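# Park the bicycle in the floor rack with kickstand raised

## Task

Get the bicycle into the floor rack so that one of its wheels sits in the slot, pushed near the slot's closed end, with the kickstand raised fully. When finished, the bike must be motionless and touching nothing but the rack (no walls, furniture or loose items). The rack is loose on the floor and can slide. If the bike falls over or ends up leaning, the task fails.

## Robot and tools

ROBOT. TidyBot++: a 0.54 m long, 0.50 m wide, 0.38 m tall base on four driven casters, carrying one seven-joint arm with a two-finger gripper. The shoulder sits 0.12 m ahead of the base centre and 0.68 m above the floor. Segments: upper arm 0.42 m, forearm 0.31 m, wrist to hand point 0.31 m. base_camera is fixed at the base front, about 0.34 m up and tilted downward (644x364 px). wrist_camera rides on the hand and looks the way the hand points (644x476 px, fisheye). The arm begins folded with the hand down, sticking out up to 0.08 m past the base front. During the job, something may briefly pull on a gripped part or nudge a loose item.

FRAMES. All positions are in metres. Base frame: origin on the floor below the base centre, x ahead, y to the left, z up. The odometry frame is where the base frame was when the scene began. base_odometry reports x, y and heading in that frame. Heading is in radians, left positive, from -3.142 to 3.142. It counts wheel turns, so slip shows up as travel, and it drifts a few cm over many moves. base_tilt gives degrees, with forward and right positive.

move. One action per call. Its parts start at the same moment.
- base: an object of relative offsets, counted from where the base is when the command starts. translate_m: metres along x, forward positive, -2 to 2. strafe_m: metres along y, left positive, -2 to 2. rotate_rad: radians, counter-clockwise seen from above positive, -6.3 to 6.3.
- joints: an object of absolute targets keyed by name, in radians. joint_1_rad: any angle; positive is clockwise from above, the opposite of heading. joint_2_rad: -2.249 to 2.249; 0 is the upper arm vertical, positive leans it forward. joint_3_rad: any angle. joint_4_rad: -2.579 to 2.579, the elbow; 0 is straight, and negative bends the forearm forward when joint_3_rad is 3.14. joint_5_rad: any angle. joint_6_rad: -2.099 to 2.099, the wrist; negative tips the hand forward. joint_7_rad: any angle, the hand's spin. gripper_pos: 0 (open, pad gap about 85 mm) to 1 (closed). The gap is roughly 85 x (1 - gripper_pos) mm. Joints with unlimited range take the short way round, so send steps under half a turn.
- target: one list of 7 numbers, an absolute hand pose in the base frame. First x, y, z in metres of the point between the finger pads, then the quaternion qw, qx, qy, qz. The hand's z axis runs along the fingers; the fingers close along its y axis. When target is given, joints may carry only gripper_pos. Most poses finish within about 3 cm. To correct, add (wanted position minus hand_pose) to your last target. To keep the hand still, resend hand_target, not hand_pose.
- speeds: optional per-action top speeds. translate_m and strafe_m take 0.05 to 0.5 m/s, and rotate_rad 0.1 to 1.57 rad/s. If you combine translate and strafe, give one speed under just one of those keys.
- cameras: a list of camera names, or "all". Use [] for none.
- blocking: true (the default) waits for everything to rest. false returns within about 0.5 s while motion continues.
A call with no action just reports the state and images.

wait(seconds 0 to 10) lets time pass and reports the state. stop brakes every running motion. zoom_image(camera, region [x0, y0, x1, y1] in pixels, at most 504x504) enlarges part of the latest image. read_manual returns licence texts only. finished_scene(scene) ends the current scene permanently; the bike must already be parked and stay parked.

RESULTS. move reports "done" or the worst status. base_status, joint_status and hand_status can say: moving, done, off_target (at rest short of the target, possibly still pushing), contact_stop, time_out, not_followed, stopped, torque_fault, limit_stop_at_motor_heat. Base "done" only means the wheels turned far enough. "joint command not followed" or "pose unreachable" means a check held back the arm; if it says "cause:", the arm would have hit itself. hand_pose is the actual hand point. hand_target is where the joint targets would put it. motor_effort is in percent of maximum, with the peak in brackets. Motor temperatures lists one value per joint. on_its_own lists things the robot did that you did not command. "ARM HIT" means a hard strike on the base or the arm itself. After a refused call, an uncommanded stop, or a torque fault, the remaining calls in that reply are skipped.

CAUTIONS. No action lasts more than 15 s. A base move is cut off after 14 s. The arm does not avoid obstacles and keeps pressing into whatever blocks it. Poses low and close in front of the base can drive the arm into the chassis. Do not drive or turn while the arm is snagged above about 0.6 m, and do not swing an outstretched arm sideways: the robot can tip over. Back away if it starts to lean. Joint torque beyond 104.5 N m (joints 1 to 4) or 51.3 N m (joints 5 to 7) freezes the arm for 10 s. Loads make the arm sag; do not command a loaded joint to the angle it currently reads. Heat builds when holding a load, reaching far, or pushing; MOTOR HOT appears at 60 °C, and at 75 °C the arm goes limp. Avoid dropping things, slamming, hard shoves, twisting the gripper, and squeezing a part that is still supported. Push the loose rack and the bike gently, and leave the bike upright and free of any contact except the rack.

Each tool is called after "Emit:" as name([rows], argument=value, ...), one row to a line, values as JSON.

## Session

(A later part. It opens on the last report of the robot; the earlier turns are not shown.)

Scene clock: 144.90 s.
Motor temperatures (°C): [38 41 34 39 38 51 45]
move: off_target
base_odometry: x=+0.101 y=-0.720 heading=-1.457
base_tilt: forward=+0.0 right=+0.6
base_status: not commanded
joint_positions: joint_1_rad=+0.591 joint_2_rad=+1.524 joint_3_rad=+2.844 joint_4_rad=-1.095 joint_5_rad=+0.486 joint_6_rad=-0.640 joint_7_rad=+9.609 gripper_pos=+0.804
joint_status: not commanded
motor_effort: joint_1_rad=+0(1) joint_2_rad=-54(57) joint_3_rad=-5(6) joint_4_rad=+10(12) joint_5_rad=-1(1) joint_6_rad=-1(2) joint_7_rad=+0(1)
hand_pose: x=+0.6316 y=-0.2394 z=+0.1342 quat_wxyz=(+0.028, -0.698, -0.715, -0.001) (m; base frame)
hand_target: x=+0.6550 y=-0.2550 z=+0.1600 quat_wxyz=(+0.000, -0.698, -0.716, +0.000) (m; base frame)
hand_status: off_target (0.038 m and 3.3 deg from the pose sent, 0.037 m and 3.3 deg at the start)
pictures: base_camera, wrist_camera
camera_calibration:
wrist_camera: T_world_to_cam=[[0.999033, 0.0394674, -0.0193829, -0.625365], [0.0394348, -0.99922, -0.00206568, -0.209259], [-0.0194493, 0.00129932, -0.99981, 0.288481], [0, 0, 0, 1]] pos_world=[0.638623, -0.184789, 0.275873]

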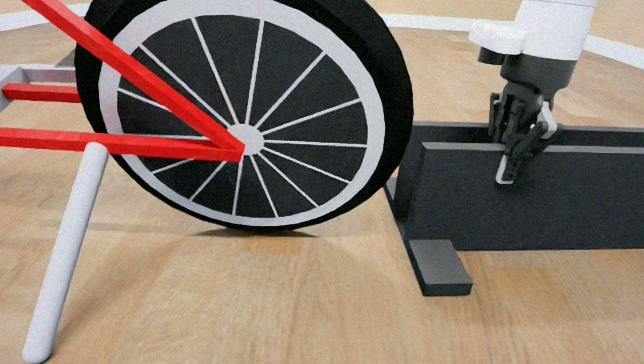

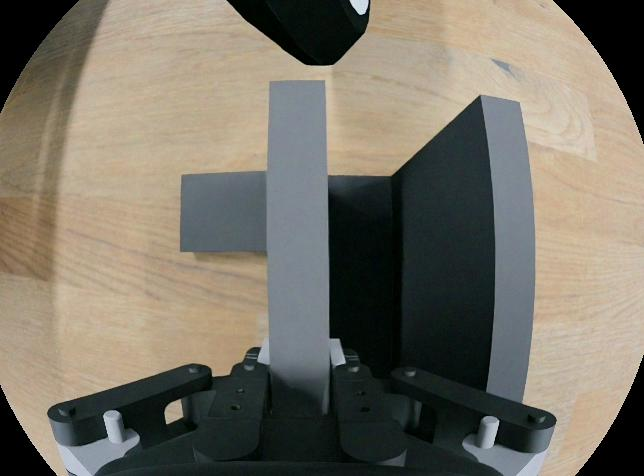

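Emit:
move(target=[0.655, -0.255, 0.125, 0, 0.707, 0.7072, 0], cameras=[])

Emit:
move(joints={"gripper_pos":0.45}, cameras=["base_camera","wrist_camera"])

Scene clock: 145.83 s.
Motor temperatures (°C): [38 41 34 39 38 51 45]
move: off_target
base_odometry: x=+0.101 y=-0.720 heading=-1.457
base_tilt: forward=+0.0 right=+0.6
base_status: not commanded
joint_positions: joint_1_rad=+0.585 joint_2_rad=+1.539 joint_3_rad=+2.845 joint_4_rad=-1.057 joint_5_rad=+0.486 joint_6_rad=-0.640 joint_7_rad=+9.609 gripper_pos=+0.804
joint_status: not commanded
motor_effort: joint_1_rad=+0(1) joint_2_rad=-48(54) joint_3_rad=-1(5) joint_4_rad=+13(14) joint_5_rad=+3(4) joint_6_rad=+5(5) joint_7_rad=+1(1)
hand_pose: x=+0.6434 y=-0.2448 z=+0.1310 quat_wxyz=(+0.018, -0.700, -0.714, -0.004) (m; base frame)
hand_target: x=+0.6550 y=-0.2550 z=+0.1250 quat_wxyz=(+0.000, -0.707, -0.707, +0.000) (m; base frame)
hand_status: off_target (0.017 m and 2.4 deg from the pose sent, 0.030 m and 3.5 deg at the start)
pictures: none
No camera images: "cameras" was empty.

Scene clock: 146.67 s.
Motor temperatures (°C): [38 41 34 39 38 51 45]
move: done
base_odometry: x=+0.101 y=-0.720 heading=-1.457
base_tilt: forward=+0.0 right=+0.6
base_status: not commanded
joint_positions: joint_1_rad=+0.583 joint_2_rad=+1.542 joint_3_rad=+2.856 joint_4_rad=-1.022 joint_5_rad=+0.486 joint_6_rad=-0.632 joint_7_rad=+9.609 gripper_pos=+0.450
joint_status: all done
motor_effort: joint_1_rad=+0(1) joint_2_rad=-47(49) joint_3_rad=-5(6) joint_4_rad=+9(14) joint_5_rad=-1(4) joint_6_rad=+0(5) joint_7_rad=+1(1)
hand_pose: x=+0.6568 y=-0.2607 z=+0.1336 quat_wxyz=(-0.001, -0.703, -0.711, -0.003) (m; base frame)
hand_target: x=+0.6550 y=-0.2550 z=+0.1250 quat_wxyz=(+0.000, -0.707, -0.707, +0.000) (m; base frame)
hand_status: not commanded
pictures: base_camera, wrist_camera
camera_calibration:
wrist_camera: T_world_to_cam=[[0.999376, 0.0261583, 0.0237165, -0.659238], [0.0252485, -0.998963, 0.0378833, -0.227433], [0.0246828, -0.0372608, -0.999001, 0.249317], [0, 0, 0, 1]] pos_world=[0.658416, -0.200663, 0.273318]

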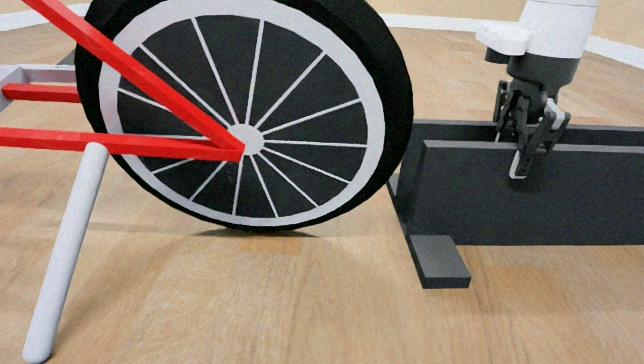

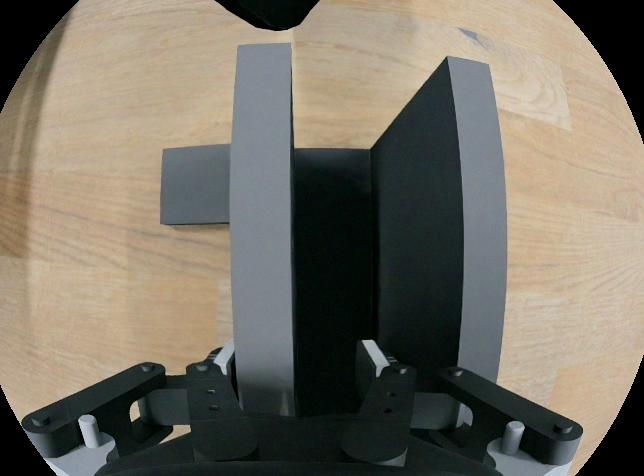

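Emit:
move(joints={"gripper_pos":1.0}, cameras=[])

Emit:
move(target=[0.640, -0.255, 0.155, 0, 0.7254, 0.6884, 0], cameras=["base_camera","wrist_camera"])

Scene clock: 147.87 s.
Motor temperatures (°C): [38 41 34 39 38 51 45]
move: off_target
base_odometry: x=+0.101 y=-0.720 heading=-1.457
base_tilt: forward=+0.0 right=+0.6
base_status: not commanded
joint_positions: joint_1_rad=+0.582 joint_2_rad=+1.542 joint_3_rad=+2.861 joint_4_rad=-1.029 joint_5_rad=+0.486 joint_6_rad=-0.640 joint_7_rad=+9.609 gripper_pos=+0.804
joint_status: gripper_pos off_target (ended at +0.804, target +1.000)
motor_effort: joint_1_rad=-1(3) joint_2_rad=-44(48) joint_3_rad=-6(7) joint_4_rad=+10(12) joint_5_rad=-3(3) joint_6_rad=+3(6) joint_7_rad=+0(1)
hand_pose: x=+0.6502 y=-0.2602 z=+0.1324 quat_wxyz=(+0.005, -0.702, -0.712, +0.002) (m; base frame)
hand_target: x=+0.6550 y=-0.2550 z=+0.1250 quat_wxyz=(+0.000, -0.707, -0.707, +0.000) (m; base frame)
hand_status: not commanded
pictures: none
No camera images: "cameras" was empty.

Scene clock: 148.87 s.
Motor temperatures (°C): [38 41 34 39 38 51 45]
move: off_target
base_odometry: x=+0.101 y=-0.720 heading=-1.457
base_tilt: forward=+0.0 right=+0.6
base_status: not commanded
joint_positions: joint_1_rad=+0.583 joint_2_rad=+1.506 joint_3_rad=+2.862 joint_4_rad=-1.125 joint_5_rad=+0.490 joint_6_rad=-0.599 joint_7_rad=+9.550 gripper_pos=+0.804
joint_status: not commanded
motor_effort: joint_1_rad=+0(4) joint_2_rad=-49(49) joint_3_rad=-6(8) joint_4_rad=+6(10) joint_5_rad=-5(5) joint_6_rad=-4(4) joint_7_rad=-1(1)
hand_pose: x=+0.6348 y=-0.2417 z=+0.1380 quat_wxyz=(+0.015, -0.713, -0.701, -0.002) (m; base frame)
hand_target: x=+0.6400 y=-0.2550 z=+0.1550 quat_wxyz=(+0.000, -0.725, -0.688, +0.000) (m; base frame)
hand_status: off_target (0.022 m and 2.7 deg from the pose sent, 0.025 m and 3.8 deg at the start)
pictures: base_camera, wrist_camera
camera_calibration:
wrist_camera: T_world_to_cam=[[0.999999, -0.00158717, -0.000250537, -0.641608], [-0.00158252, -0.999844, 0.0175932, -0.188502], [-0.000278421, -0.0175928, -0.999845, 0.275596], [0, 0, 0, 1]] pos_world=[0.641386, -0.184642, 0.278708]

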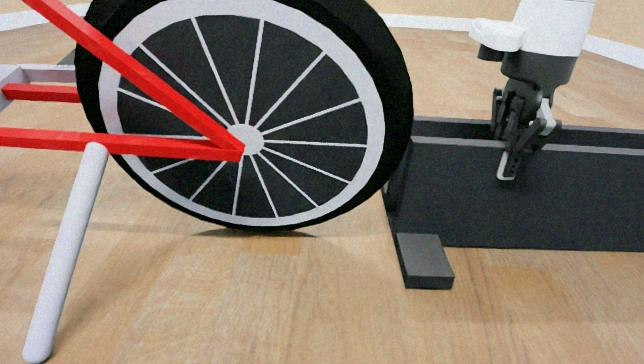

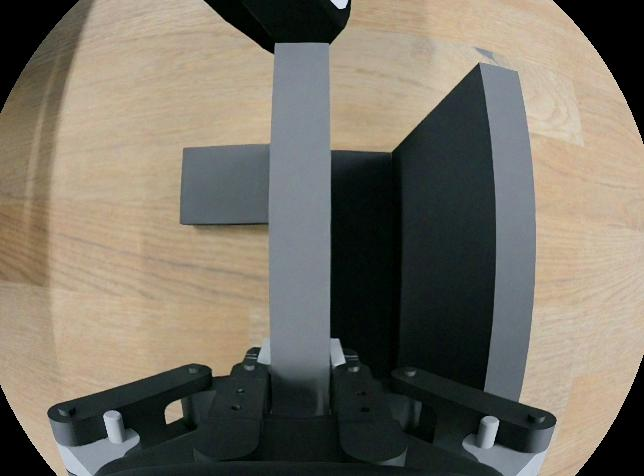

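Emit:
move(target=[0.632, -0.255, 0.125, 0, 0.7254, 0.6884, 0], cameras=[])

Emit:
move(joints={"gripper_pos":0.55}, cameras=[])

Emit:
move(target=[0.62, -0.255, 0.26, 0, 0.7071, 0.7071, 0], cameras=["base_camera","wrist_camera"])

Emit:
zoom_image(camera="base_camera", region=[370, 100, 530, 310])

Scene clock: 149.87 s.
Motor temperatures (°C): [38 41 34 39 38 51 45]
move: off_target
base_odometry: x=+0.101 y=-0.720 heading=-1.457
base_tilt: forward=+0.0 right=+0.6
base_status: not commanded
joint_positions: joint_1_rad=+0.583 joint_2_rad=+1.516 joint_3_rad=+2.862 joint_4_rad=-1.123 joint_5_rad=+0.492 joint_6_rad=-0.586 joint_7_rad=+9.547 gripper_pos=+0.804
joint_status: not commanded
motor_effort: joint_1_rad=+3(4) joint_2_rad=-45(49) joint_3_rad=-5(6) joint_4_rad=+7(8) joint_5_rad=-5(5) joint_6_rad=-1(4) joint_7_rad=-1(1)
hand_pose: x=+0.6350 y=-0.2403 z=+0.1326 quat_wxyz=(+0.013, -0.713, -0.701, -0.004) (m; base frame)
hand_target: x=+0.6320 y=-0.2550 z=+0.1250 quat_wxyz=(+0.000, -0.725, -0.688, +0.000) (m; base frame)
hand_status: off_target (0.017 m and 2.5 deg from the pose sent, 0.019 m and 2.7 deg at the start)
pictures: none
No camera images: "cameras" was empty.

Scene clock: 150.67 s.
Motor temperatures (°C): [38 41 34 39 38 51 44]
move: done
base_odometry: x=+0.101 y=-0.720 heading=-1.457
base_tilt: forward=+0.0 right=+0.6
base_status: not commanded
joint_positions: joint_1_rad=+0.588 joint_2_rad=+1.516 joint_3_rad=+2.862 joint_4_rad=-1.123 joint_5_rad=+0.492 joint_6_rad=-0.586 joint_7_rad=+9.532 gripper_pos=+0.550
joint_status: all done
motor_effort: joint_1_rad=+0(3) joint_2_rad=-46(48) joint_3_rad=-5(6) joint_4_rad=+7(8) joint_5_rad=-1(5) joint_6_rad=+0(2) joint_7_rad=+0(1)
hand_pose: x=+0.6337 y=-0.2429 z=+0.1325 quat_wxyz=(+0.013, -0.721, -0.693, -0.004) (m; base frame)
hand_target: x=+0.6320 y=-0.2550 z=+0.1250 quat_wxyz=(+0.000, -0.725, -0.688, +0.000) (m; base frame)
hand_status: not commanded
pictures: none
No camera images: "cameras" was empty.

Scene clock: 152.27 s.
Motor temperatures (°C): [38 41 34 39 38 51 44]
move: off_target
base_odometry: x=+0.101 y=-0.720 heading=-1.457
base_tilt: forward=+0.0 right=+0.6
base_status: not commanded
joint_positions: joint_1_rad=+0.627 joint_2_rad=+1.237 joint_3_rad=+2.836 joint_4_rad=-1.350 joint_5_rad=+0.492 joint_6_rad=-0.595 joint_7_rad=+9.532 gripper_pos=+0.550
joint_status: not commanded
motor_effort: joint_1_rad=+0(1) joint_2_rad=-44(49) joint_3_rad=-5(6) joint_4_rad=+9(9) joint_5_rad=-2(3) joint_6_rad=+0(2) joint_7_rad=+1(1)
hand_pose: x=+0.6361 y=-0.2511 z=+0.2584 quat_wxyz=(-0.012, -0.710, -0.704, -0.014) (m; base frame)
hand_target: x=+0.6200 y=-0.2550 z=+0.2600 quat_wxyz=(+0.000, -0.707, -0.707, +0.000) (m; base frame)
hand_status: off_target (0.017 m and 2.2 deg from the pose sent, 0.129 m and 2.8 deg at the start)
pictures: base_camera, wrist_camera
camera_calibration:
wrist_camera: T_world_to_cam=[[0.998499, 0.00691871, 0.0543389, -0.653898], [0.00475421, -0.999194, 0.0398621, -0.209585], [0.0545709, -0.0395439, -0.997727, 0.354906], [0, 0, 0, 1]] pos_world=[0.634546, -0.190857, 0.397986]

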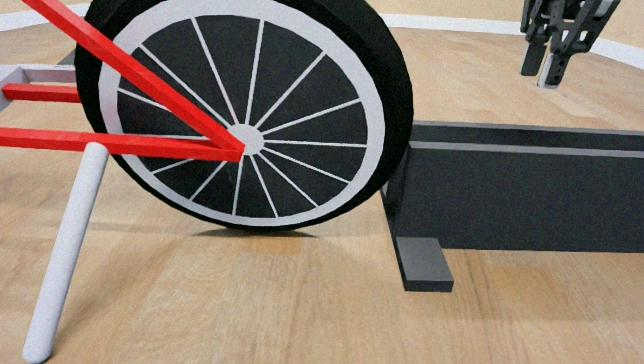

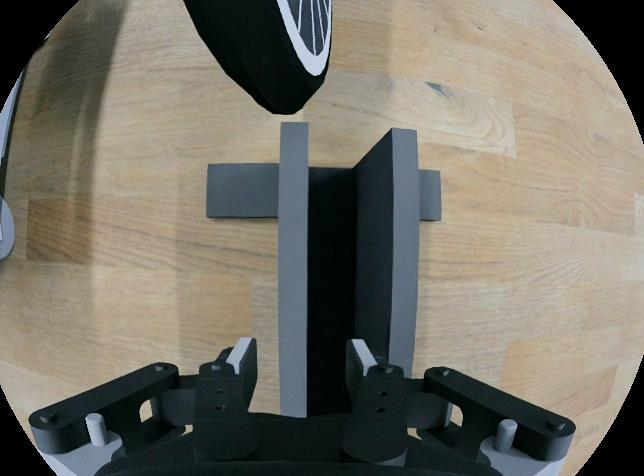

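Scaled by 2.400.

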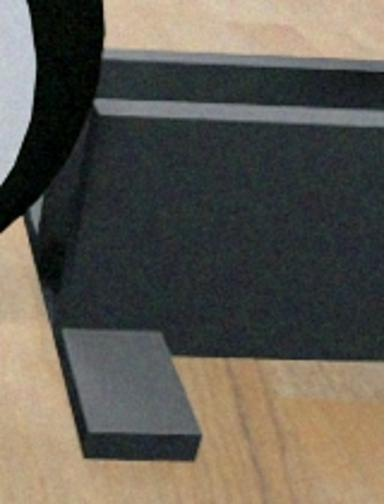

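Emit:
move(target=[0.45, -0.2, 0.62, 0, 0.7071, 0.7071, 0], cameras=[])

Emit:
move(base={"strafe_m":0.2}, target=[0.50, 0.15, 0.70, -0.0538, 0.6865, -0.7234, 0.051], cameras=["base_camera","wrist_camera"])

Scene clock: 155.03 s.
Motor temperatures (°C): [38 41 34 39 38 51 44]
move: off_target
base_odometry: x=+0.101 y=-0.720 heading=-1.457
base_tilt: forward=+0.0 right=+0.6
base_status: not commanded
joint_positions: joint_1_rad=+0.627 joint_2_rad=+0.297 joint_3_rad=+3.000 joint_4_rad=-1.798 joint_5_rad=+0.111 joint_6_rad=-1.007 joint_7_rad=+9.884 gripper_pos=+0.550
joint_status: not commanded
motor_effort: joint_1_rad=+0(1) joint_2_rad=-25(47) joint_3_rad=-1(6) joint_4_rad=+15(15) joint_5_rad=+0(2) joint_6_rad=+0(1) joint_7_rad=+1(1)
hand_pose: x=+0.4657 y=-0.2142 z=+0.6174 quat_wxyz=(-0.028, -0.698, -0.715, +0.019) (m; base frame)
hand_target: x=+0.4500 y=-0.2000 z=+0.6200 quat_wxyz=(+0.000, -0.707, -0.707, +0.000) (m; base frame)
hand_status: off_target (0.021 m and 4.2 deg from the pose sent, 0.410 m and 2.2 deg at the start)
pictures: none
No camera images: "cameras" was empty.

Scene clock: 158.10 s.
Motor temperatures (°C): [38 41 34 39 38 51 44]
move: off_target
base_odometry: x=+0.300 y=-0.697 heading=-1.456
base_tilt: forward=+0.0 right=+0.6
base_status: done
joint_positions: joint_1_rad=-0.445 joint_2_rad=+0.180 joint_3_rad=+3.177 joint_4_rad=-1.716 joint_5_rad=+0.106 joint_6_rad=-1.101 joint_7_rad=+12.037 gripper_pos=+0.550
joint_status: not commanded
motor_effort: joint_1_rad=+0(3) joint_2_rad=-23(28) joint_3_rad=+0(3) joint_4_rad=+16(17) joint_5_rad=-1(3) joint_6_rad=+1(1) joint_7_rad=+0(1)
hand_pose: x=+0.5142 y=+0.1413 z=+0.6886 quat_wxyz=(-0.052, +0.676, -0.731, +0.072) (m; base frame)
hand_target: x=+0.5000 y=+0.1500 z=+0.7000 quat_wxyz=(-0.054, +0.686, -0.723, +0.051) (m; base frame)
hand_status: off_target (0.020 m and 2.8 deg from the pose sent, 0.375 m and 175.3 deg at the start)
pictures: base_camera, wrist_camera
camera_calibration:
wrist_camera: T_world_to_cam=[[-0.985723, 0.060169, -0.157256, 0.600175], [0.0581603, 0.998157, 0.0173485, -0.128315], [0.15801, 0.00795475, -0.987406, 0.739311], [0, 0, 0, 1]] pos_world=[0.482251, 0.0860852, 0.826607]

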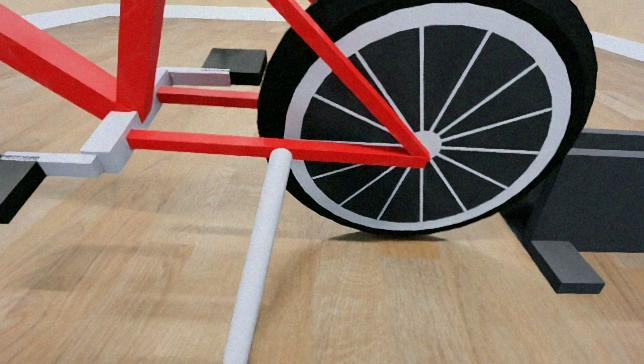

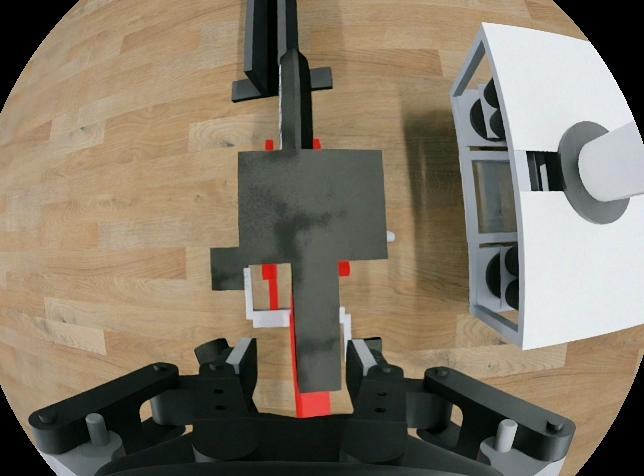

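Emit:
move(target=[0.50, 0.155, 0.62, -0.08, 0.6718, -0.733, 0.073], joints={"gripper_pos":0.15}, cameras=["wrist_camera"])

Emit:
move(target=[0.522, 0.155, 0.50, -0.08, 0.6718, -0.733, 0.073], cameras=["base_camera","wrist_camera"])

Scene clock: 159.83 s.
Motor temperatures (°C): [38 41 34 39 38 51 44]
move: off_target
base_odometry: x=+0.300 y=-0.697 heading=-1.456
base_tilt: forward=+0.0 right=+0.6
base_status: not commanded
joint_positions: joint_1_rad=-0.597 joint_2_rad=+0.184 joint_3_rad=+3.317 joint_4_rad=-1.931 joint_5_rad=+0.106 joint_6_rad=-0.848 joint_7_rad=+12.038 gripper_pos=+0.150
joint_status: all done
motor_effort: joint_1_rad=+0(1) joint_2_rad=-21(23) joint_3_rad=+0(1) joint_4_rad=+15(17) joint_5_rad=+0(1) joint_6_rad=+1(2) joint_7_rad=+1(1)
hand_pose: x=+0.4974 y=+0.1439 z=+0.6290 quat_wxyz=(-0.068, +0.689, -0.716, +0.083) (m; base frame)
hand_target: x=+0.5000 y=+0.1550 z=+0.6200 quat_wxyz=(-0.080, +0.672, -0.733, +0.073) (m; base frame)
hand_status: off_target (0.015 m and 3.3 deg from the pose sent, 0.071 m and 3.3 deg at the start)
pictures: wrist_camera
camera_calibration:
wrist_camera: T_world_to_cam=[[-0.98058, 0.0207767, -0.195017, 0.601004], [0.0172067, 0.999652, 0.0199823, -0.110317], [0.195364, 0.0162386, -0.980596, 0.659031], [0, 0, 0, 1]] pos_world=[0.46248, 0.0870899, 0.765654]

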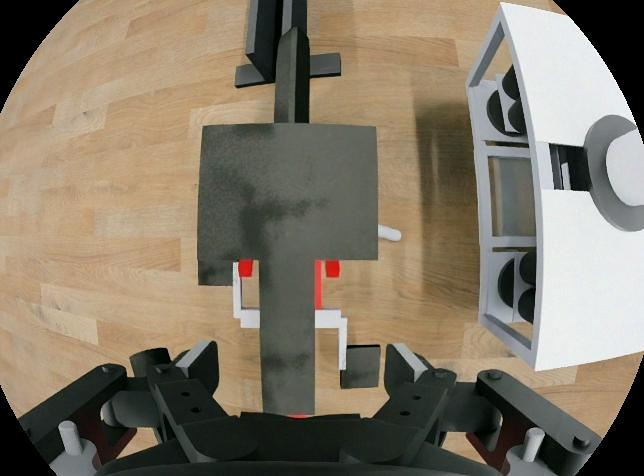

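Scene clock: 161.70 s.
Motor temperatures (°C): [38 41 34 39 38 51 44]
move: off_target
base_odometry: x=+0.300 y=-0.697 heading=-1.456
base_tilt: forward=+0.0 right=+0.6
base_status: not commanded
joint_positions: joint_1_rad=-0.850 joint_2_rad=+0.480 joint_3_rad=+3.717 joint_4_rad=-2.049 joint_5_rad=-0.370 joint_6_rad=-0.496 joint_7_rad=+12.453 gripper_pos=+0.150
joint_status: not commanded
motor_effort: joint_1_rad=-1(3) joint_2_rad=-25(26) joint_3_rad=+3(5) joint_4_rad=+9(16) joint_5_rad=-1(3) joint_6_rad=+0(6) joint_7_rad=+0(2)
hand_pose: x=+0.5281 y=+0.1550 z=+0.5117 quat_wxyz=(-0.080, +0.679, -0.726, +0.078) (m; base frame)
hand_target: x=+0.5220 y=+0.1550 z=+0.5000 quat_wxyz=(-0.080, +0.672, -0.733, +0.073) (m; base frame)
hand_status: off_target (0.013 m and 1.2 deg from the pose sent, 0.132 m and 3.3 deg at the start)
pictures: base_camera, wrist_camera
camera_calibration:
wrist_camera: T_world_to_cam=[[-0.977516, 0.0521331, -0.204314, 0.606235], [0.043169, 0.99791, 0.0480911, -0.147434], [0.206394, 0.0381898, -0.977723, 0.527078], [0, 0, 0, 1]] pos_world=[0.490184, 0.0953919, 0.646289]

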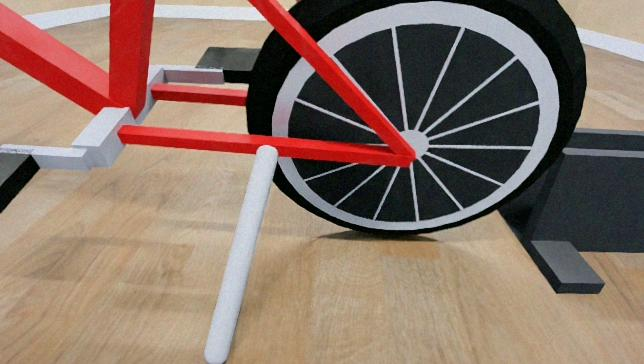

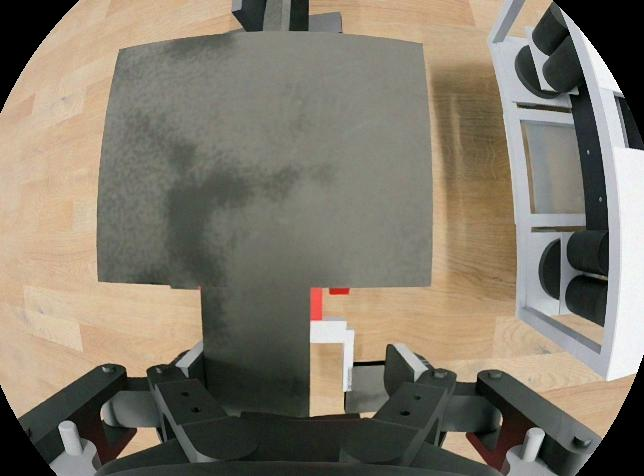

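Emit:
move(target=[0.538, 0.155, 0.495, -0.08, 0.6718, -0.733, 0.073], cameras=["wrist_camera"])

Scene clock: 162.53 s.
Motor temperatures (°C): [38 41 34 39 38 51 44]
move: done
base_odometry: x=+0.300 y=-0.697 heading=-1.456
base_tilt: forward=+0.0 right=+0.6
base_status: not commanded
joint_positions: joint_1_rad=-0.834 joint_2_rad=+0.516 joint_3_rad=+3.714 joint_4_rad=-2.037 joint_5_rad=-0.390 joint_6_rad=-0.496 joint_7_rad=+12.479 gripper_pos=+0.150
joint_status: not commanded
motor_effort: joint_1_rad=+0(1) joint_2_rad=-27(28) joint_3_rad=+4(4) joint_4_rad=+11(12) joint_5_rad=-1(2) joint_6_rad=+2(2) joint_7_rad=+1(1)
hand_pose: x=+0.5320 y=+0.1501 z=+0.5008 quat_wxyz=(-0.070, +0.679, -0.726, +0.078) (m; base frame)
hand_target: x=+0.5380 y=+0.1550 z=+0.4950 quat_wxyz=(-0.080, +0.672, -0.733, +0.073) (m; base frame)
hand_status: done (0.010 m and 1.7 deg from the pose sent, 0.019 m and 1.2 deg at the start)
pictures: wrist_camera
camera_calibration:
wrist_camera: T_world_to_cam=[[-0.980129, 0.0503366, -0.191867, 0.603525], [0.0448532, 0.998454, 0.0328185, -0.135564], [0.193222, 0.0235606, -0.980872, 0.52662], [0, 0, 0, 1]] pos_world=[0.495858, 0.0925672, 0.636793]

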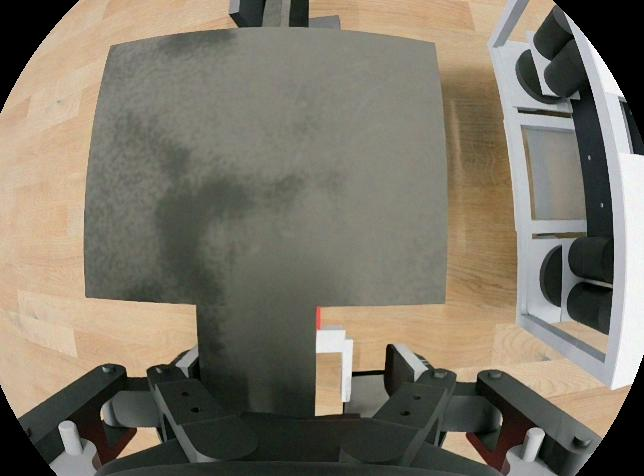

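Emit:
move(target=[0.552, 0.155, 0.488, -0.08, 0.6718, -0.733, 0.073], cameras=["wrist_camera"])

Emit:
zoom_image(camera="wrist_camera", region=[120, 300, 500, 476])

Scene clock: 163.37 s.
Motor temperatures (°C): [38 41 34 39 38 51 44]
move: off_target
base_odometry: x=+0.300 y=-0.697 heading=-1.456
base_tilt: forward=+0.0 right=+0.6
base_status: not commanded
joint_positions: joint_1_rad=-0.805 joint_2_rad=+0.547 joint_3_rad=+3.708 joint_4_rad=-2.003 joint_5_rad=-0.412 joint_6_rad=-0.496 joint_7_rad=+12.506 gripper_pos=+0.150
joint_status: not commanded
motor_effort: joint_1_rad=+0(1) joint_2_rad=-28(29) joint_3_rad=+4(5) joint_4_rad=+11(12) joint_5_rad=+0(2) joint_6_rad=+2(3) joint_7_rad=+0(1)
hand_pose: x=+0.5480 y=+0.1479 z=+0.4959 quat_wxyz=(-0.072, +0.677, -0.728, +0.081) (m; base frame)
hand_target: x=+0.5520 y=+0.1550 z=+0.4880 quat_wxyz=(-0.080, +0.672, -0.733, +0.073) (m; base frame)
hand_status: off_target (0.011 m and 1.6 deg from the pose sent, 0.024 m and 1.7 deg at the start)
pictures: wrist_camera
camera_calibration:
wrist_camera: T_world_to_cam=[[-0.978507, 0.054956, -0.198756, 0.620205], [0.0496643, 0.998269, 0.0315156, -0.135831], [0.200144, 0.0209671, -0.979542, 0.514704], [0, 0, 0, 1]] pos_world=[0.510607, 0.0907204, 0.631725]

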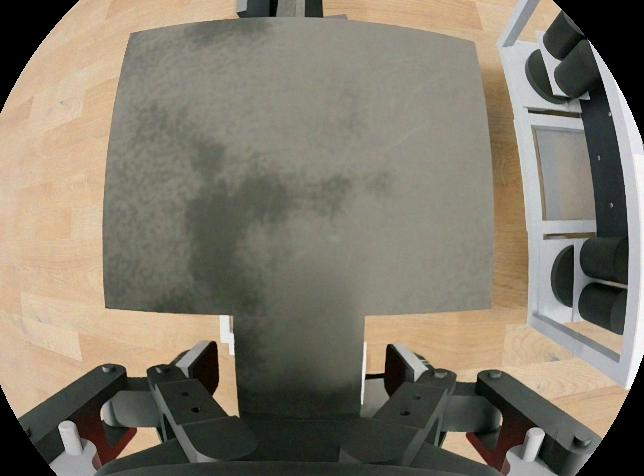

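Scaled by 1.326.

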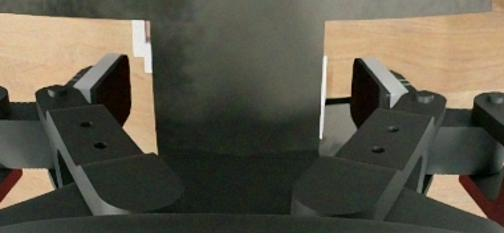

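Emit:
move(joints={"gripper_pos":1.0}, cameras=["wrist_camera","base_camera"])

Scene clock: 164.47 s.
Motor temperatures (°C): [38 41 34 39 38 51 44]
move: off_target
base_odometry: x=+0.300 y=-0.697 heading=-1.456
base_tilt: forward=+0.0 right=+0.6
base_status: not commanded
joint_positions: joint_1_rad=-0.805 joint_2_rad=+0.547 joint_3_rad=+3.706 joint_4_rad=-2.001 joint_5_rad=-0.416 joint_6_rad=-0.487 joint_7_rad=+12.510 gripper_pos=+0.569
joint_status: gripper_pos off_target (ended at +0.569, target +1.000)
motor_effort: joint_1_rad=+1(4) joint_2_rad=-27(28) joint_3_rad=+4(7) joint_4_rad=+11(13) joint_5_rad=-2(5) joint_6_rad=-2(3) joint_7_rad=+1(2)
hand_pose: x=+0.5513 y=+0.1494 z=+0.4967 quat_wxyz=(-0.076, +0.678, -0.727, +0.084) (m; base frame)
hand_target: x=+0.5520 y=+0.1550 z=+0.4880 quat_wxyz=(-0.080, +0.672, -0.733, +0.073) (m; base frame)
hand_status: not commanded
pictures: base_camera, wrist_camera
camera_calibration:
wrist_camera: T_world_to_cam=[[-0.976671, 0.0525253, -0.208218, 0.627526], [0.0463464, 0.998331, 0.0344465, -0.137143], [0.20968, 0.0239927, -0.977476, 0.508042], [0, 0, 0, 1]] pos_world=[0.512716, 0.0917637, 0.631985]

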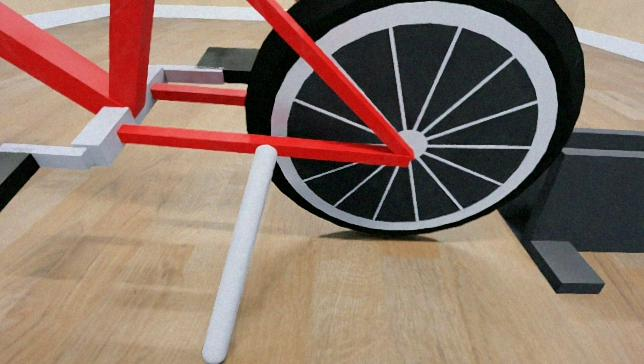

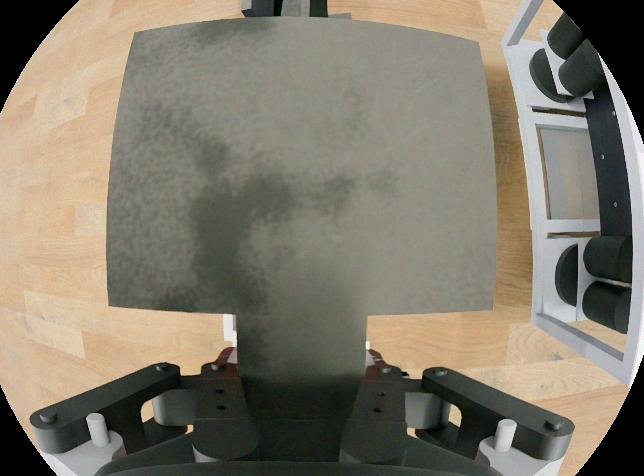

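Emit:
move(target=[0.605, 0.155, 0.50, -0.055, 0.675, -0.733, 0.055], cameras=[])

Emit:
move(target=[0.655, 0.155, 0.505, -0.025, 0.678, -0.734, 0.025], cameras=["base_camera","wrist_camera"])

Scene clock: 166.03 s.
Motor temperatures (°C): [38 41 34 39 38 51 44]
move: off_target
base_odometry: x=+0.300 y=-0.697 heading=-1.456
base_tilt: forward=+0.0 right=+0.6
base_status: not commanded
joint_positions: joint_1_rad=-0.686 joint_2_rad=+0.619 joint_3_rad=+3.642 joint_4_rad=-1.781 joint_5_rad=-0.416 joint_6_rad=-0.666 joint_7_rad=+12.487 gripper_pos=+0.569
joint_status: not commanded
motor_effort: joint_1_rad=+1(2) joint_2_rad=-34(34) joint_3_rad=+4(5) joint_4_rad=+17(17) joint_5_rad=-2(4) joint_6_rad=+5(5) joint_7_rad=+3(4)
hand_pose: x=+0.5999 y=+0.1650 z=+0.5042 quat_wxyz=(-0.071, +0.669, -0.738, +0.050) (m; base frame)
hand_target: x=+0.6050 y=+0.1550 z=+0.5000 quat_wxyz=(-0.055, +0.675, -0.733, +0.055) (m; base frame)
hand_status: off_target (0.012 m and 2.1 deg from the pose sent, 0.054 m and 4.2 deg at the start)
pictures: none
No camera images: "cameras" was empty.

Scene clock: 167.37 s.
Motor temperatures (°C): [38 41 34 39 38 51 44]
move: off_target
base_odometry: x=+0.300 y=-0.697 heading=-1.456
base_tilt: forward=+0.0 right=+0.6
base_status: not commanded
joint_positions: joint_1_rad=-0.544 joint_2_rad=+0.728 joint_3_rad=+3.569 joint_4_rad=-1.497 joint_5_rad=-0.385 joint_6_rad=-0.903 joint_7_rad=+12.463 gripper_pos=+0.570
joint_status: not commanded
motor_effort: joint_1_rad=+0(1) joint_2_rad=-39(39) joint_3_rad=+3(5) joint_4_rad=+18(19) joint_5_rad=-2(4) joint_6_rad=+5(6) joint_7_rad=+3(4)
hand_pose: x=+0.6513 y=+0.1666 z=+0.5099 quat_wxyz=(-0.045, +0.668, -0.743, +0.014) (m; base frame)
hand_target: x=+0.6550 y=+0.1550 z=+0.5050 quat_wxyz=(-0.025, +0.678, -0.734, +0.025) (m; base frame)
hand_status: off_target (0.013 m and 3.1 deg from the pose sent, 0.056 m and 6.2 deg at the start)
pictures: base_camera, wrist_camera
camera_calibration:
wrist_camera: T_world_to_cam=[[-0.993717, 0.0917125, -0.0641465, 0.658199], [0.0858264, 0.992311, 0.0891741, -0.212074], [0.0718317, 0.0831084, -0.993948, 0.587895], [0, 0, 0, 1]] pos_world=[0.630036, 0.101219, 0.64547]

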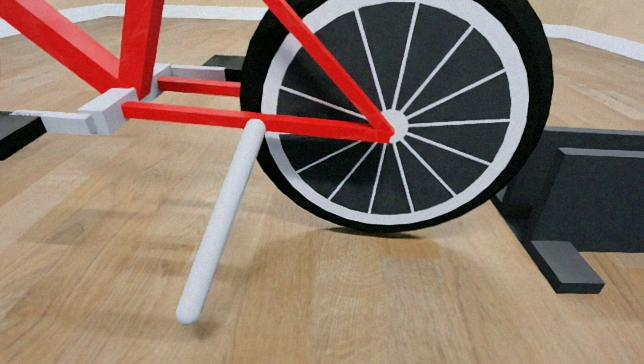

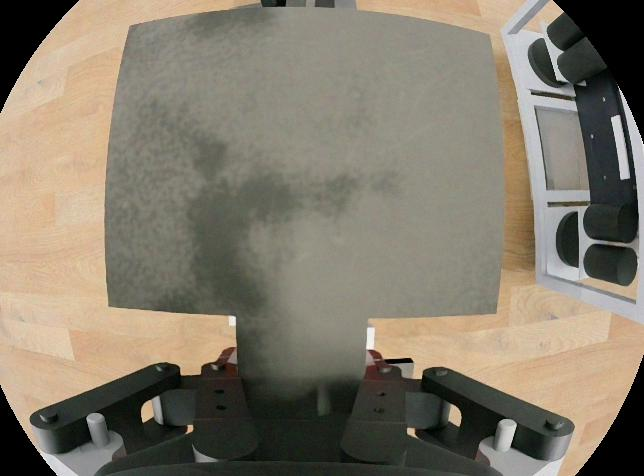

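Emit:
move(target=[0.695, 0.150, 0.505, 0, 0.7009, -0.7133, 0], cameras=["base_camera","wrist_camera"])

Scene clock: 168.80 s.
Motor temperatures (°C): [38 41 34 39 38 51 44]
move: off_target
base_odometry: x=+0.300 y=-0.697 heading=-1.456
base_tilt: forward=+0.0 right=+0.6
base_status: not commanded
joint_positions: joint_1_rad=-0.428 joint_2_rad=+0.837 joint_3_rad=+3.509 joint_4_rad=-1.241 joint_5_rad=-0.355 joint_6_rad=-1.113 joint_7_rad=+12.463 gripper_pos=+0.570
joint_status: not commanded
motor_effort: joint_1_rad=-2(3) joint_2_rad=-43(43) joint_3_rad=+2(3) joint_4_rad=+19(19) joint_5_rad=-1(3) joint_6_rad=+6(7) joint_7_rad=+4(5)
hand_pose: x=+0.6891 y=+0.1578 z=+0.5113 quat_wxyz=(-0.017, +0.675, -0.737, -0.017) (m; base frame)
hand_target: x=+0.6950 y=+0.1500 z=+0.5050 quat_wxyz=(+0.000, +0.701, -0.713, +0.000) (m; base frame)
hand_status: off_target (0.012 m and 4.9 deg from the pose sent, 0.047 m and 7.4 deg at the start)
pictures: base_camera, wrist_camera
camera_calibration:
wrist_camera: T_world_to_cam=[[-0.997286, 0.0711946, 0.0187818, 0.659906], [0.0726024, 0.993307, 0.0898342, -0.198121], [-0.0122604, 0.090954, -0.99578, 0.644983], [0, 0, 0, 1]] pos_world=[0.680407, 0.0911498, 0.647664]

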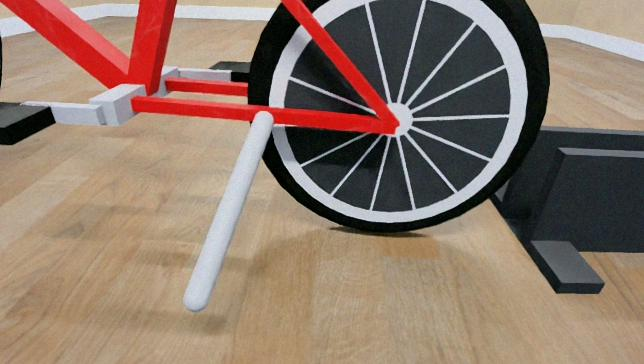

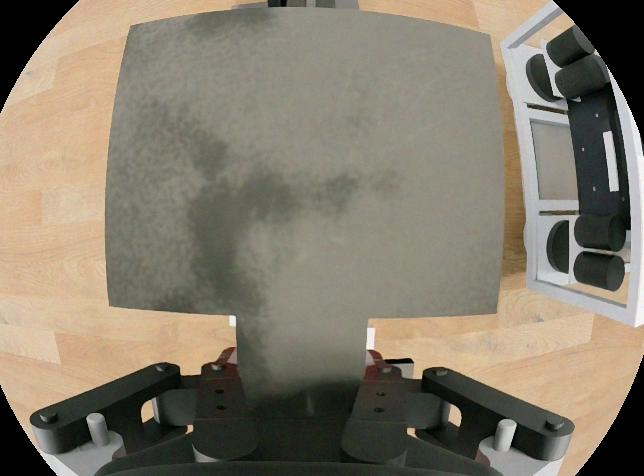

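Emit:
zoom_image(camera="base_camera", region=[330, 130, 570, 300])

Scaled by 2.100.

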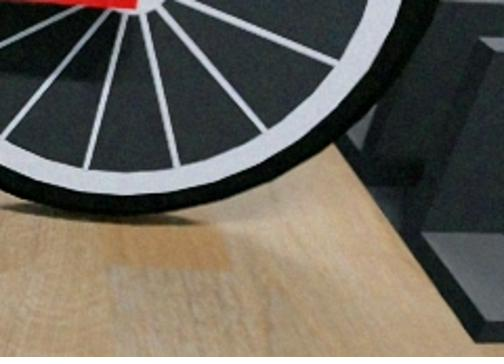

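Emit:
move(base={"strafe_m":-0.08}, speeds={"strafe_m":0.1}, cameras=["base_camera","wrist_camera"])

Emit:
zoom_image(camera="base_camera", region=[300, 80, 560, 300])

Scene clock: 171.03 s.
Motor temperatures (°C): [38 41 34 39 38 51 44]
move: done
base_odometry: x=+0.220 y=-0.706 heading=-1.456
base_tilt: forward=+0.0 right=+0.6
base_status: done
joint_positions: joint_1_rad=-0.462 joint_2_rad=+0.840 joint_3_rad=+3.459 joint_4_rad=-1.225 joint_5_rad=-0.345 joint_6_rad=-1.130 joint_7_rad=+12.489 gripper_pos=+0.570
joint_status: not commanded
motor_effort: joint_1_rad=+6(11) joint_2_rad=-41(44) joint_3_rad=+8(11) joint_4_rad=+16(18) joint_5_rad=+1(3) joint_6_rad=+8(9) joint_7_rad=-1(5)
hand_pose: x=+0.6752 y=+0.2003 z=+0.5113 quat_wxyz=(-0.019, +0.712, -0.701, -0.033) (m; base frame)
hand_target: x=+0.6950 y=+0.1500 z=+0.5050 quat_wxyz=(+0.000, +0.701, -0.713, +0.000) (m; base frame)
hand_status: not commanded
pictures: base_camera, wrist_camera
camera_calibration:
wrist_camera: T_world_to_cam=[[-0.998803, -0.0321429, 0.0368596, 0.65548], [-0.0277184, 0.992998, 0.114832, -0.18425], [-0.0402925, 0.113673, -0.992701, 0.653715], [0, 0, 0, 1]] pos_world=[0.675928, 0.129719, 0.645941]

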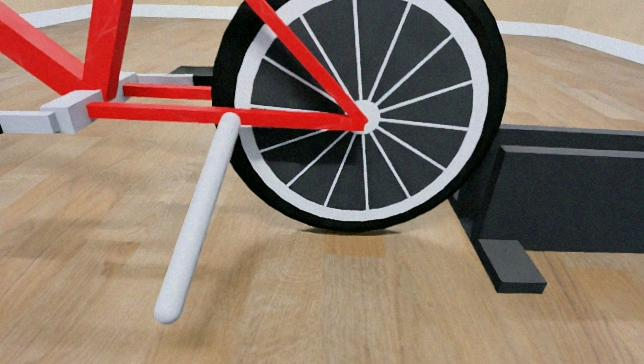

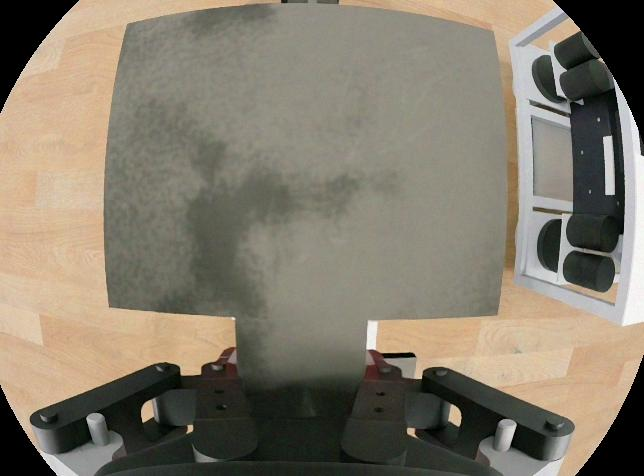

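Scaled by 1.938.

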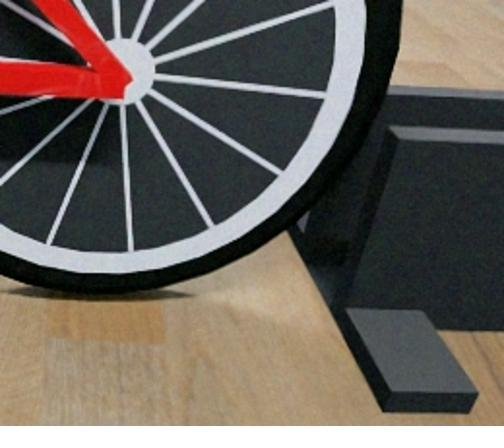

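Emit:
move(base={"strafe_m":-0.05}, speeds={"strafe_m":0.1}, cameras=["base_camera","wrist_camera"])

Emit:
zoom_image(camera="base_camera", region=[300, 80, 560, 300])

Scene clock: 172.60 s.
Motor temperatures (°C): [38 41 34 39 38 51 44]
move: done
base_odometry: x=+0.171 y=-0.712 heading=-1.455
base_tilt: forward=+0.0 right=+0.6
base_status: done
joint_positions: joint_1_rad=-0.474 joint_2_rad=+0.842 joint_3_rad=+3.450 joint_4_rad=-1.220 joint_5_rad=-0.341 joint_6_rad=-1.141 joint_7_rad=+12.510 gripper_pos=+0.570
joint_status: not commanded
motor_effort: joint_1_rad=+11(13) joint_2_rad=-40(44) joint_3_rad=+11(13) joint_4_rad=+15(17) joint_5_rad=+1(5) joint_6_rad=+9(10) joint_7_rad=-3(7)
hand_pose: x=+0.6689 y=+0.2111 z=+0.5111 quat_wxyz=(-0.015, +0.727, -0.686, -0.038) (m; base frame)
hand_target: x=+0.6950 y=+0.1500 z=+0.5050 quat_wxyz=(+0.000, +0.701, -0.713, +0.000) (m; base frame)
hand_status: not commanded
pictures: base_camera, wrist_camera
camera_calibration:
wrist_camera: T_world_to_cam=[[-0.996091, -0.0752036, 0.046342, 0.652028], [-0.0693022, 0.9906, 0.117936, -0.168375], [-0.0547756, 0.114264, -0.991939, 0.661209], [0, 0, 0, 1]] pos_world=[0.674028, 0.140275, 0.64552]

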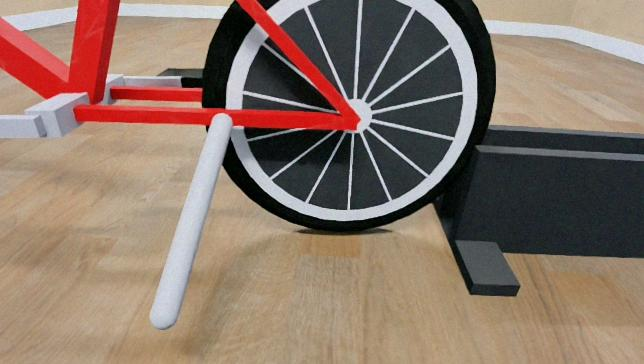

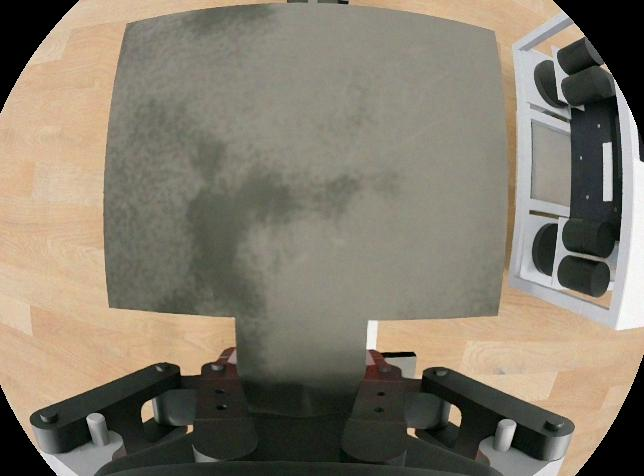

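Scaled by 1.938.

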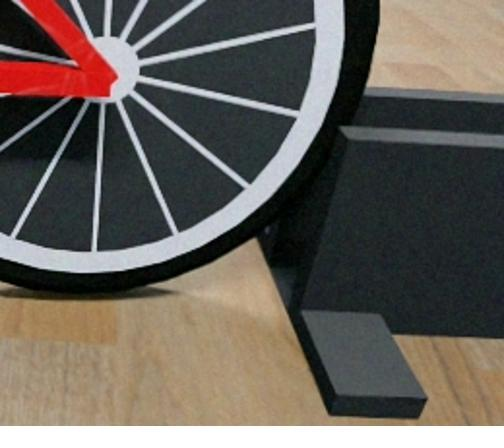

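Emit:
zoom_image(camera="base_camera", region=[410, 100, 530, 220])

Scaled by 4.200.

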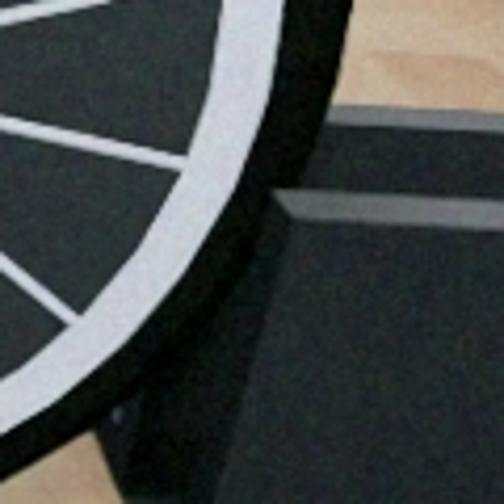

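Emit:
move(base={"strafe_m":-0.08}, speeds={"strafe_m":0.1}, cameras=["base_camera","wrist_camera"])

Emit:
zoom_image(camera="base_camera", region=[340, 80, 600, 300])

Scene clock: 177.30 s.
Motor temperatures (°C): [38 42 34 39 38 51 44]
move: done
base_odometry: x=+0.091 y=-0.721 heading=-1.455
base_tilt: forward=+0.0 right=+0.6
base_status: done
joint_positions: joint_1_rad=-0.517 joint_2_rad=+0.844 joint_3_rad=+3.420 joint_4_rad=-1.212 joint_5_rad=-0.340 joint_6_rad=-1.145 joint_7_rad=+12.523 gripper_pos=+0.570
joint_status: not commanded
motor_effort: joint_1_rad=+17(21) joint_2_rad=-41(45) joint_3_rad=+15(18) joint_4_rad=+14(16) joint_5_rad=+2(7) joint_6_rad=+8(9) joint_7_rad=-6(9)
hand_pose: x=+0.6541 y=+0.2488 z=+0.5110 quat_wxyz=(-0.018, +0.753, -0.657, -0.048) (m; base frame)
hand_target: x=+0.6950 y=+0.1500 z=+0.5050 quat_wxyz=(+0.000, +0.701, -0.713, +0.000) (m; base frame)
hand_status: not commanded
pictures: base_camera, wrist_camera
camera_calibration:
wrist_camera: T_world_to_cam=[[-0.986744, -0.153704, 0.0520718, 0.650594], [-0.145343, 0.979742, 0.137775, -0.164503], [-0.0721935, 0.12838, -0.989094, 0.662466], [0, 0, 0, 1]] pos_world=[0.665886, 0.176122, 0.644027]

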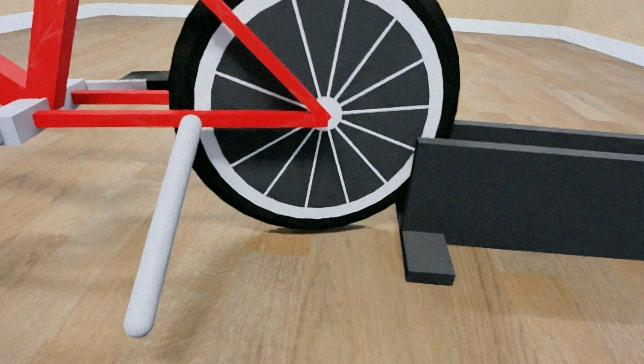

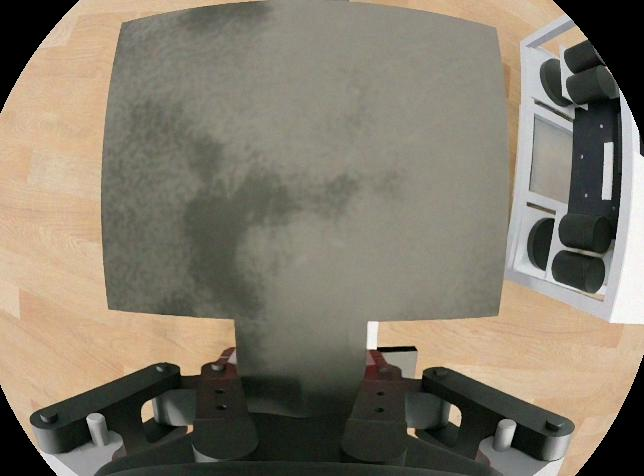

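Scaled by 1.938.

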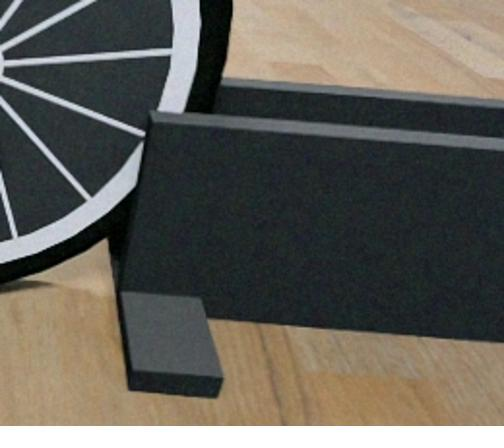

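Emit:
move(target=[0.70, 0.17, 0.505, 0, 0.650, -0.760, 0], cameras=["base_camera","wrist_camera"])

Scene clock: 180.70 s.
Motor temperatures (°C): [38 42 34 39 38 51 44]
move: off_target
base_odometry: x=+0.092 y=-0.721 heading=-1.455
base_tilt: forward=+0.0 right=+0.6
base_status: not commanded
joint_positions: joint_1_rad=-0.539 joint_2_rad=+0.869 joint_3_rad=+3.426 joint_4_rad=-1.158 joint_5_rad=-0.339 joint_6_rad=-1.165 joint_7_rad=+12.429 gripper_pos=+0.570
joint_status: not commanded
motor_effort: joint_1_rad=+18(19) joint_2_rad=-45(46) joint_3_rad=+16(18) joint_4_rad=+14(15) joint_5_rad=+1(6) joint_6_rad=+6(10) joint_7_rad=-10(13)
hand_pose: x=+0.6613 y=+0.2650 z=+0.5113 quat_wxyz=(-0.018, +0.732, -0.680, -0.044) (m; base frame)
hand_target: x=+0.7000 y=+0.1700 z=+0.5050 quat_wxyz=(+0.000, +0.650, -0.760, +0.000) (m; base frame)
hand_status: off_target (0.103 m and 14.3 deg from the pose sent, 0.091 m and 17.7 deg at the start)
pictures: base_camera, wrist_camera
camera_calibration:
wrist_camera: T_world_to_cam=[[-0.994504, -0.0920848, 0.0498299, 0.650116], [-0.0849385, 0.98783, 0.130294, -0.217656], [-0.0612216, 0.125345, -0.990222, 0.655323], [0, 0, 0, 1]] pos_world=[0.668176, 0.192731, 0.644879]

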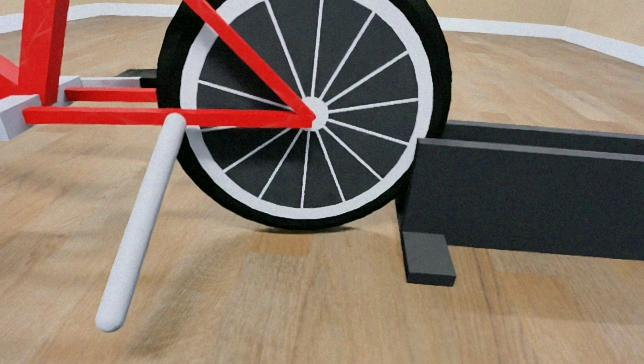

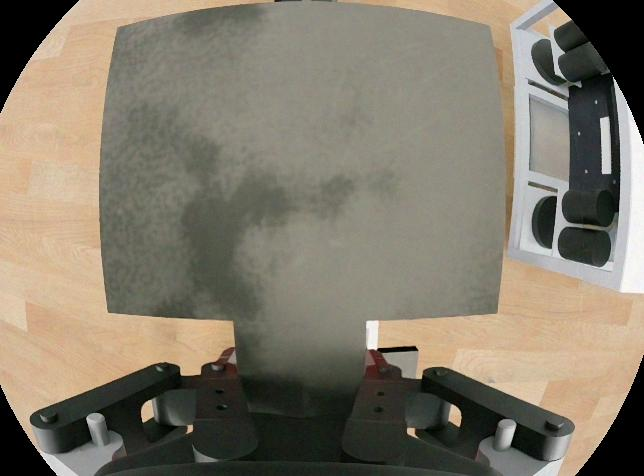

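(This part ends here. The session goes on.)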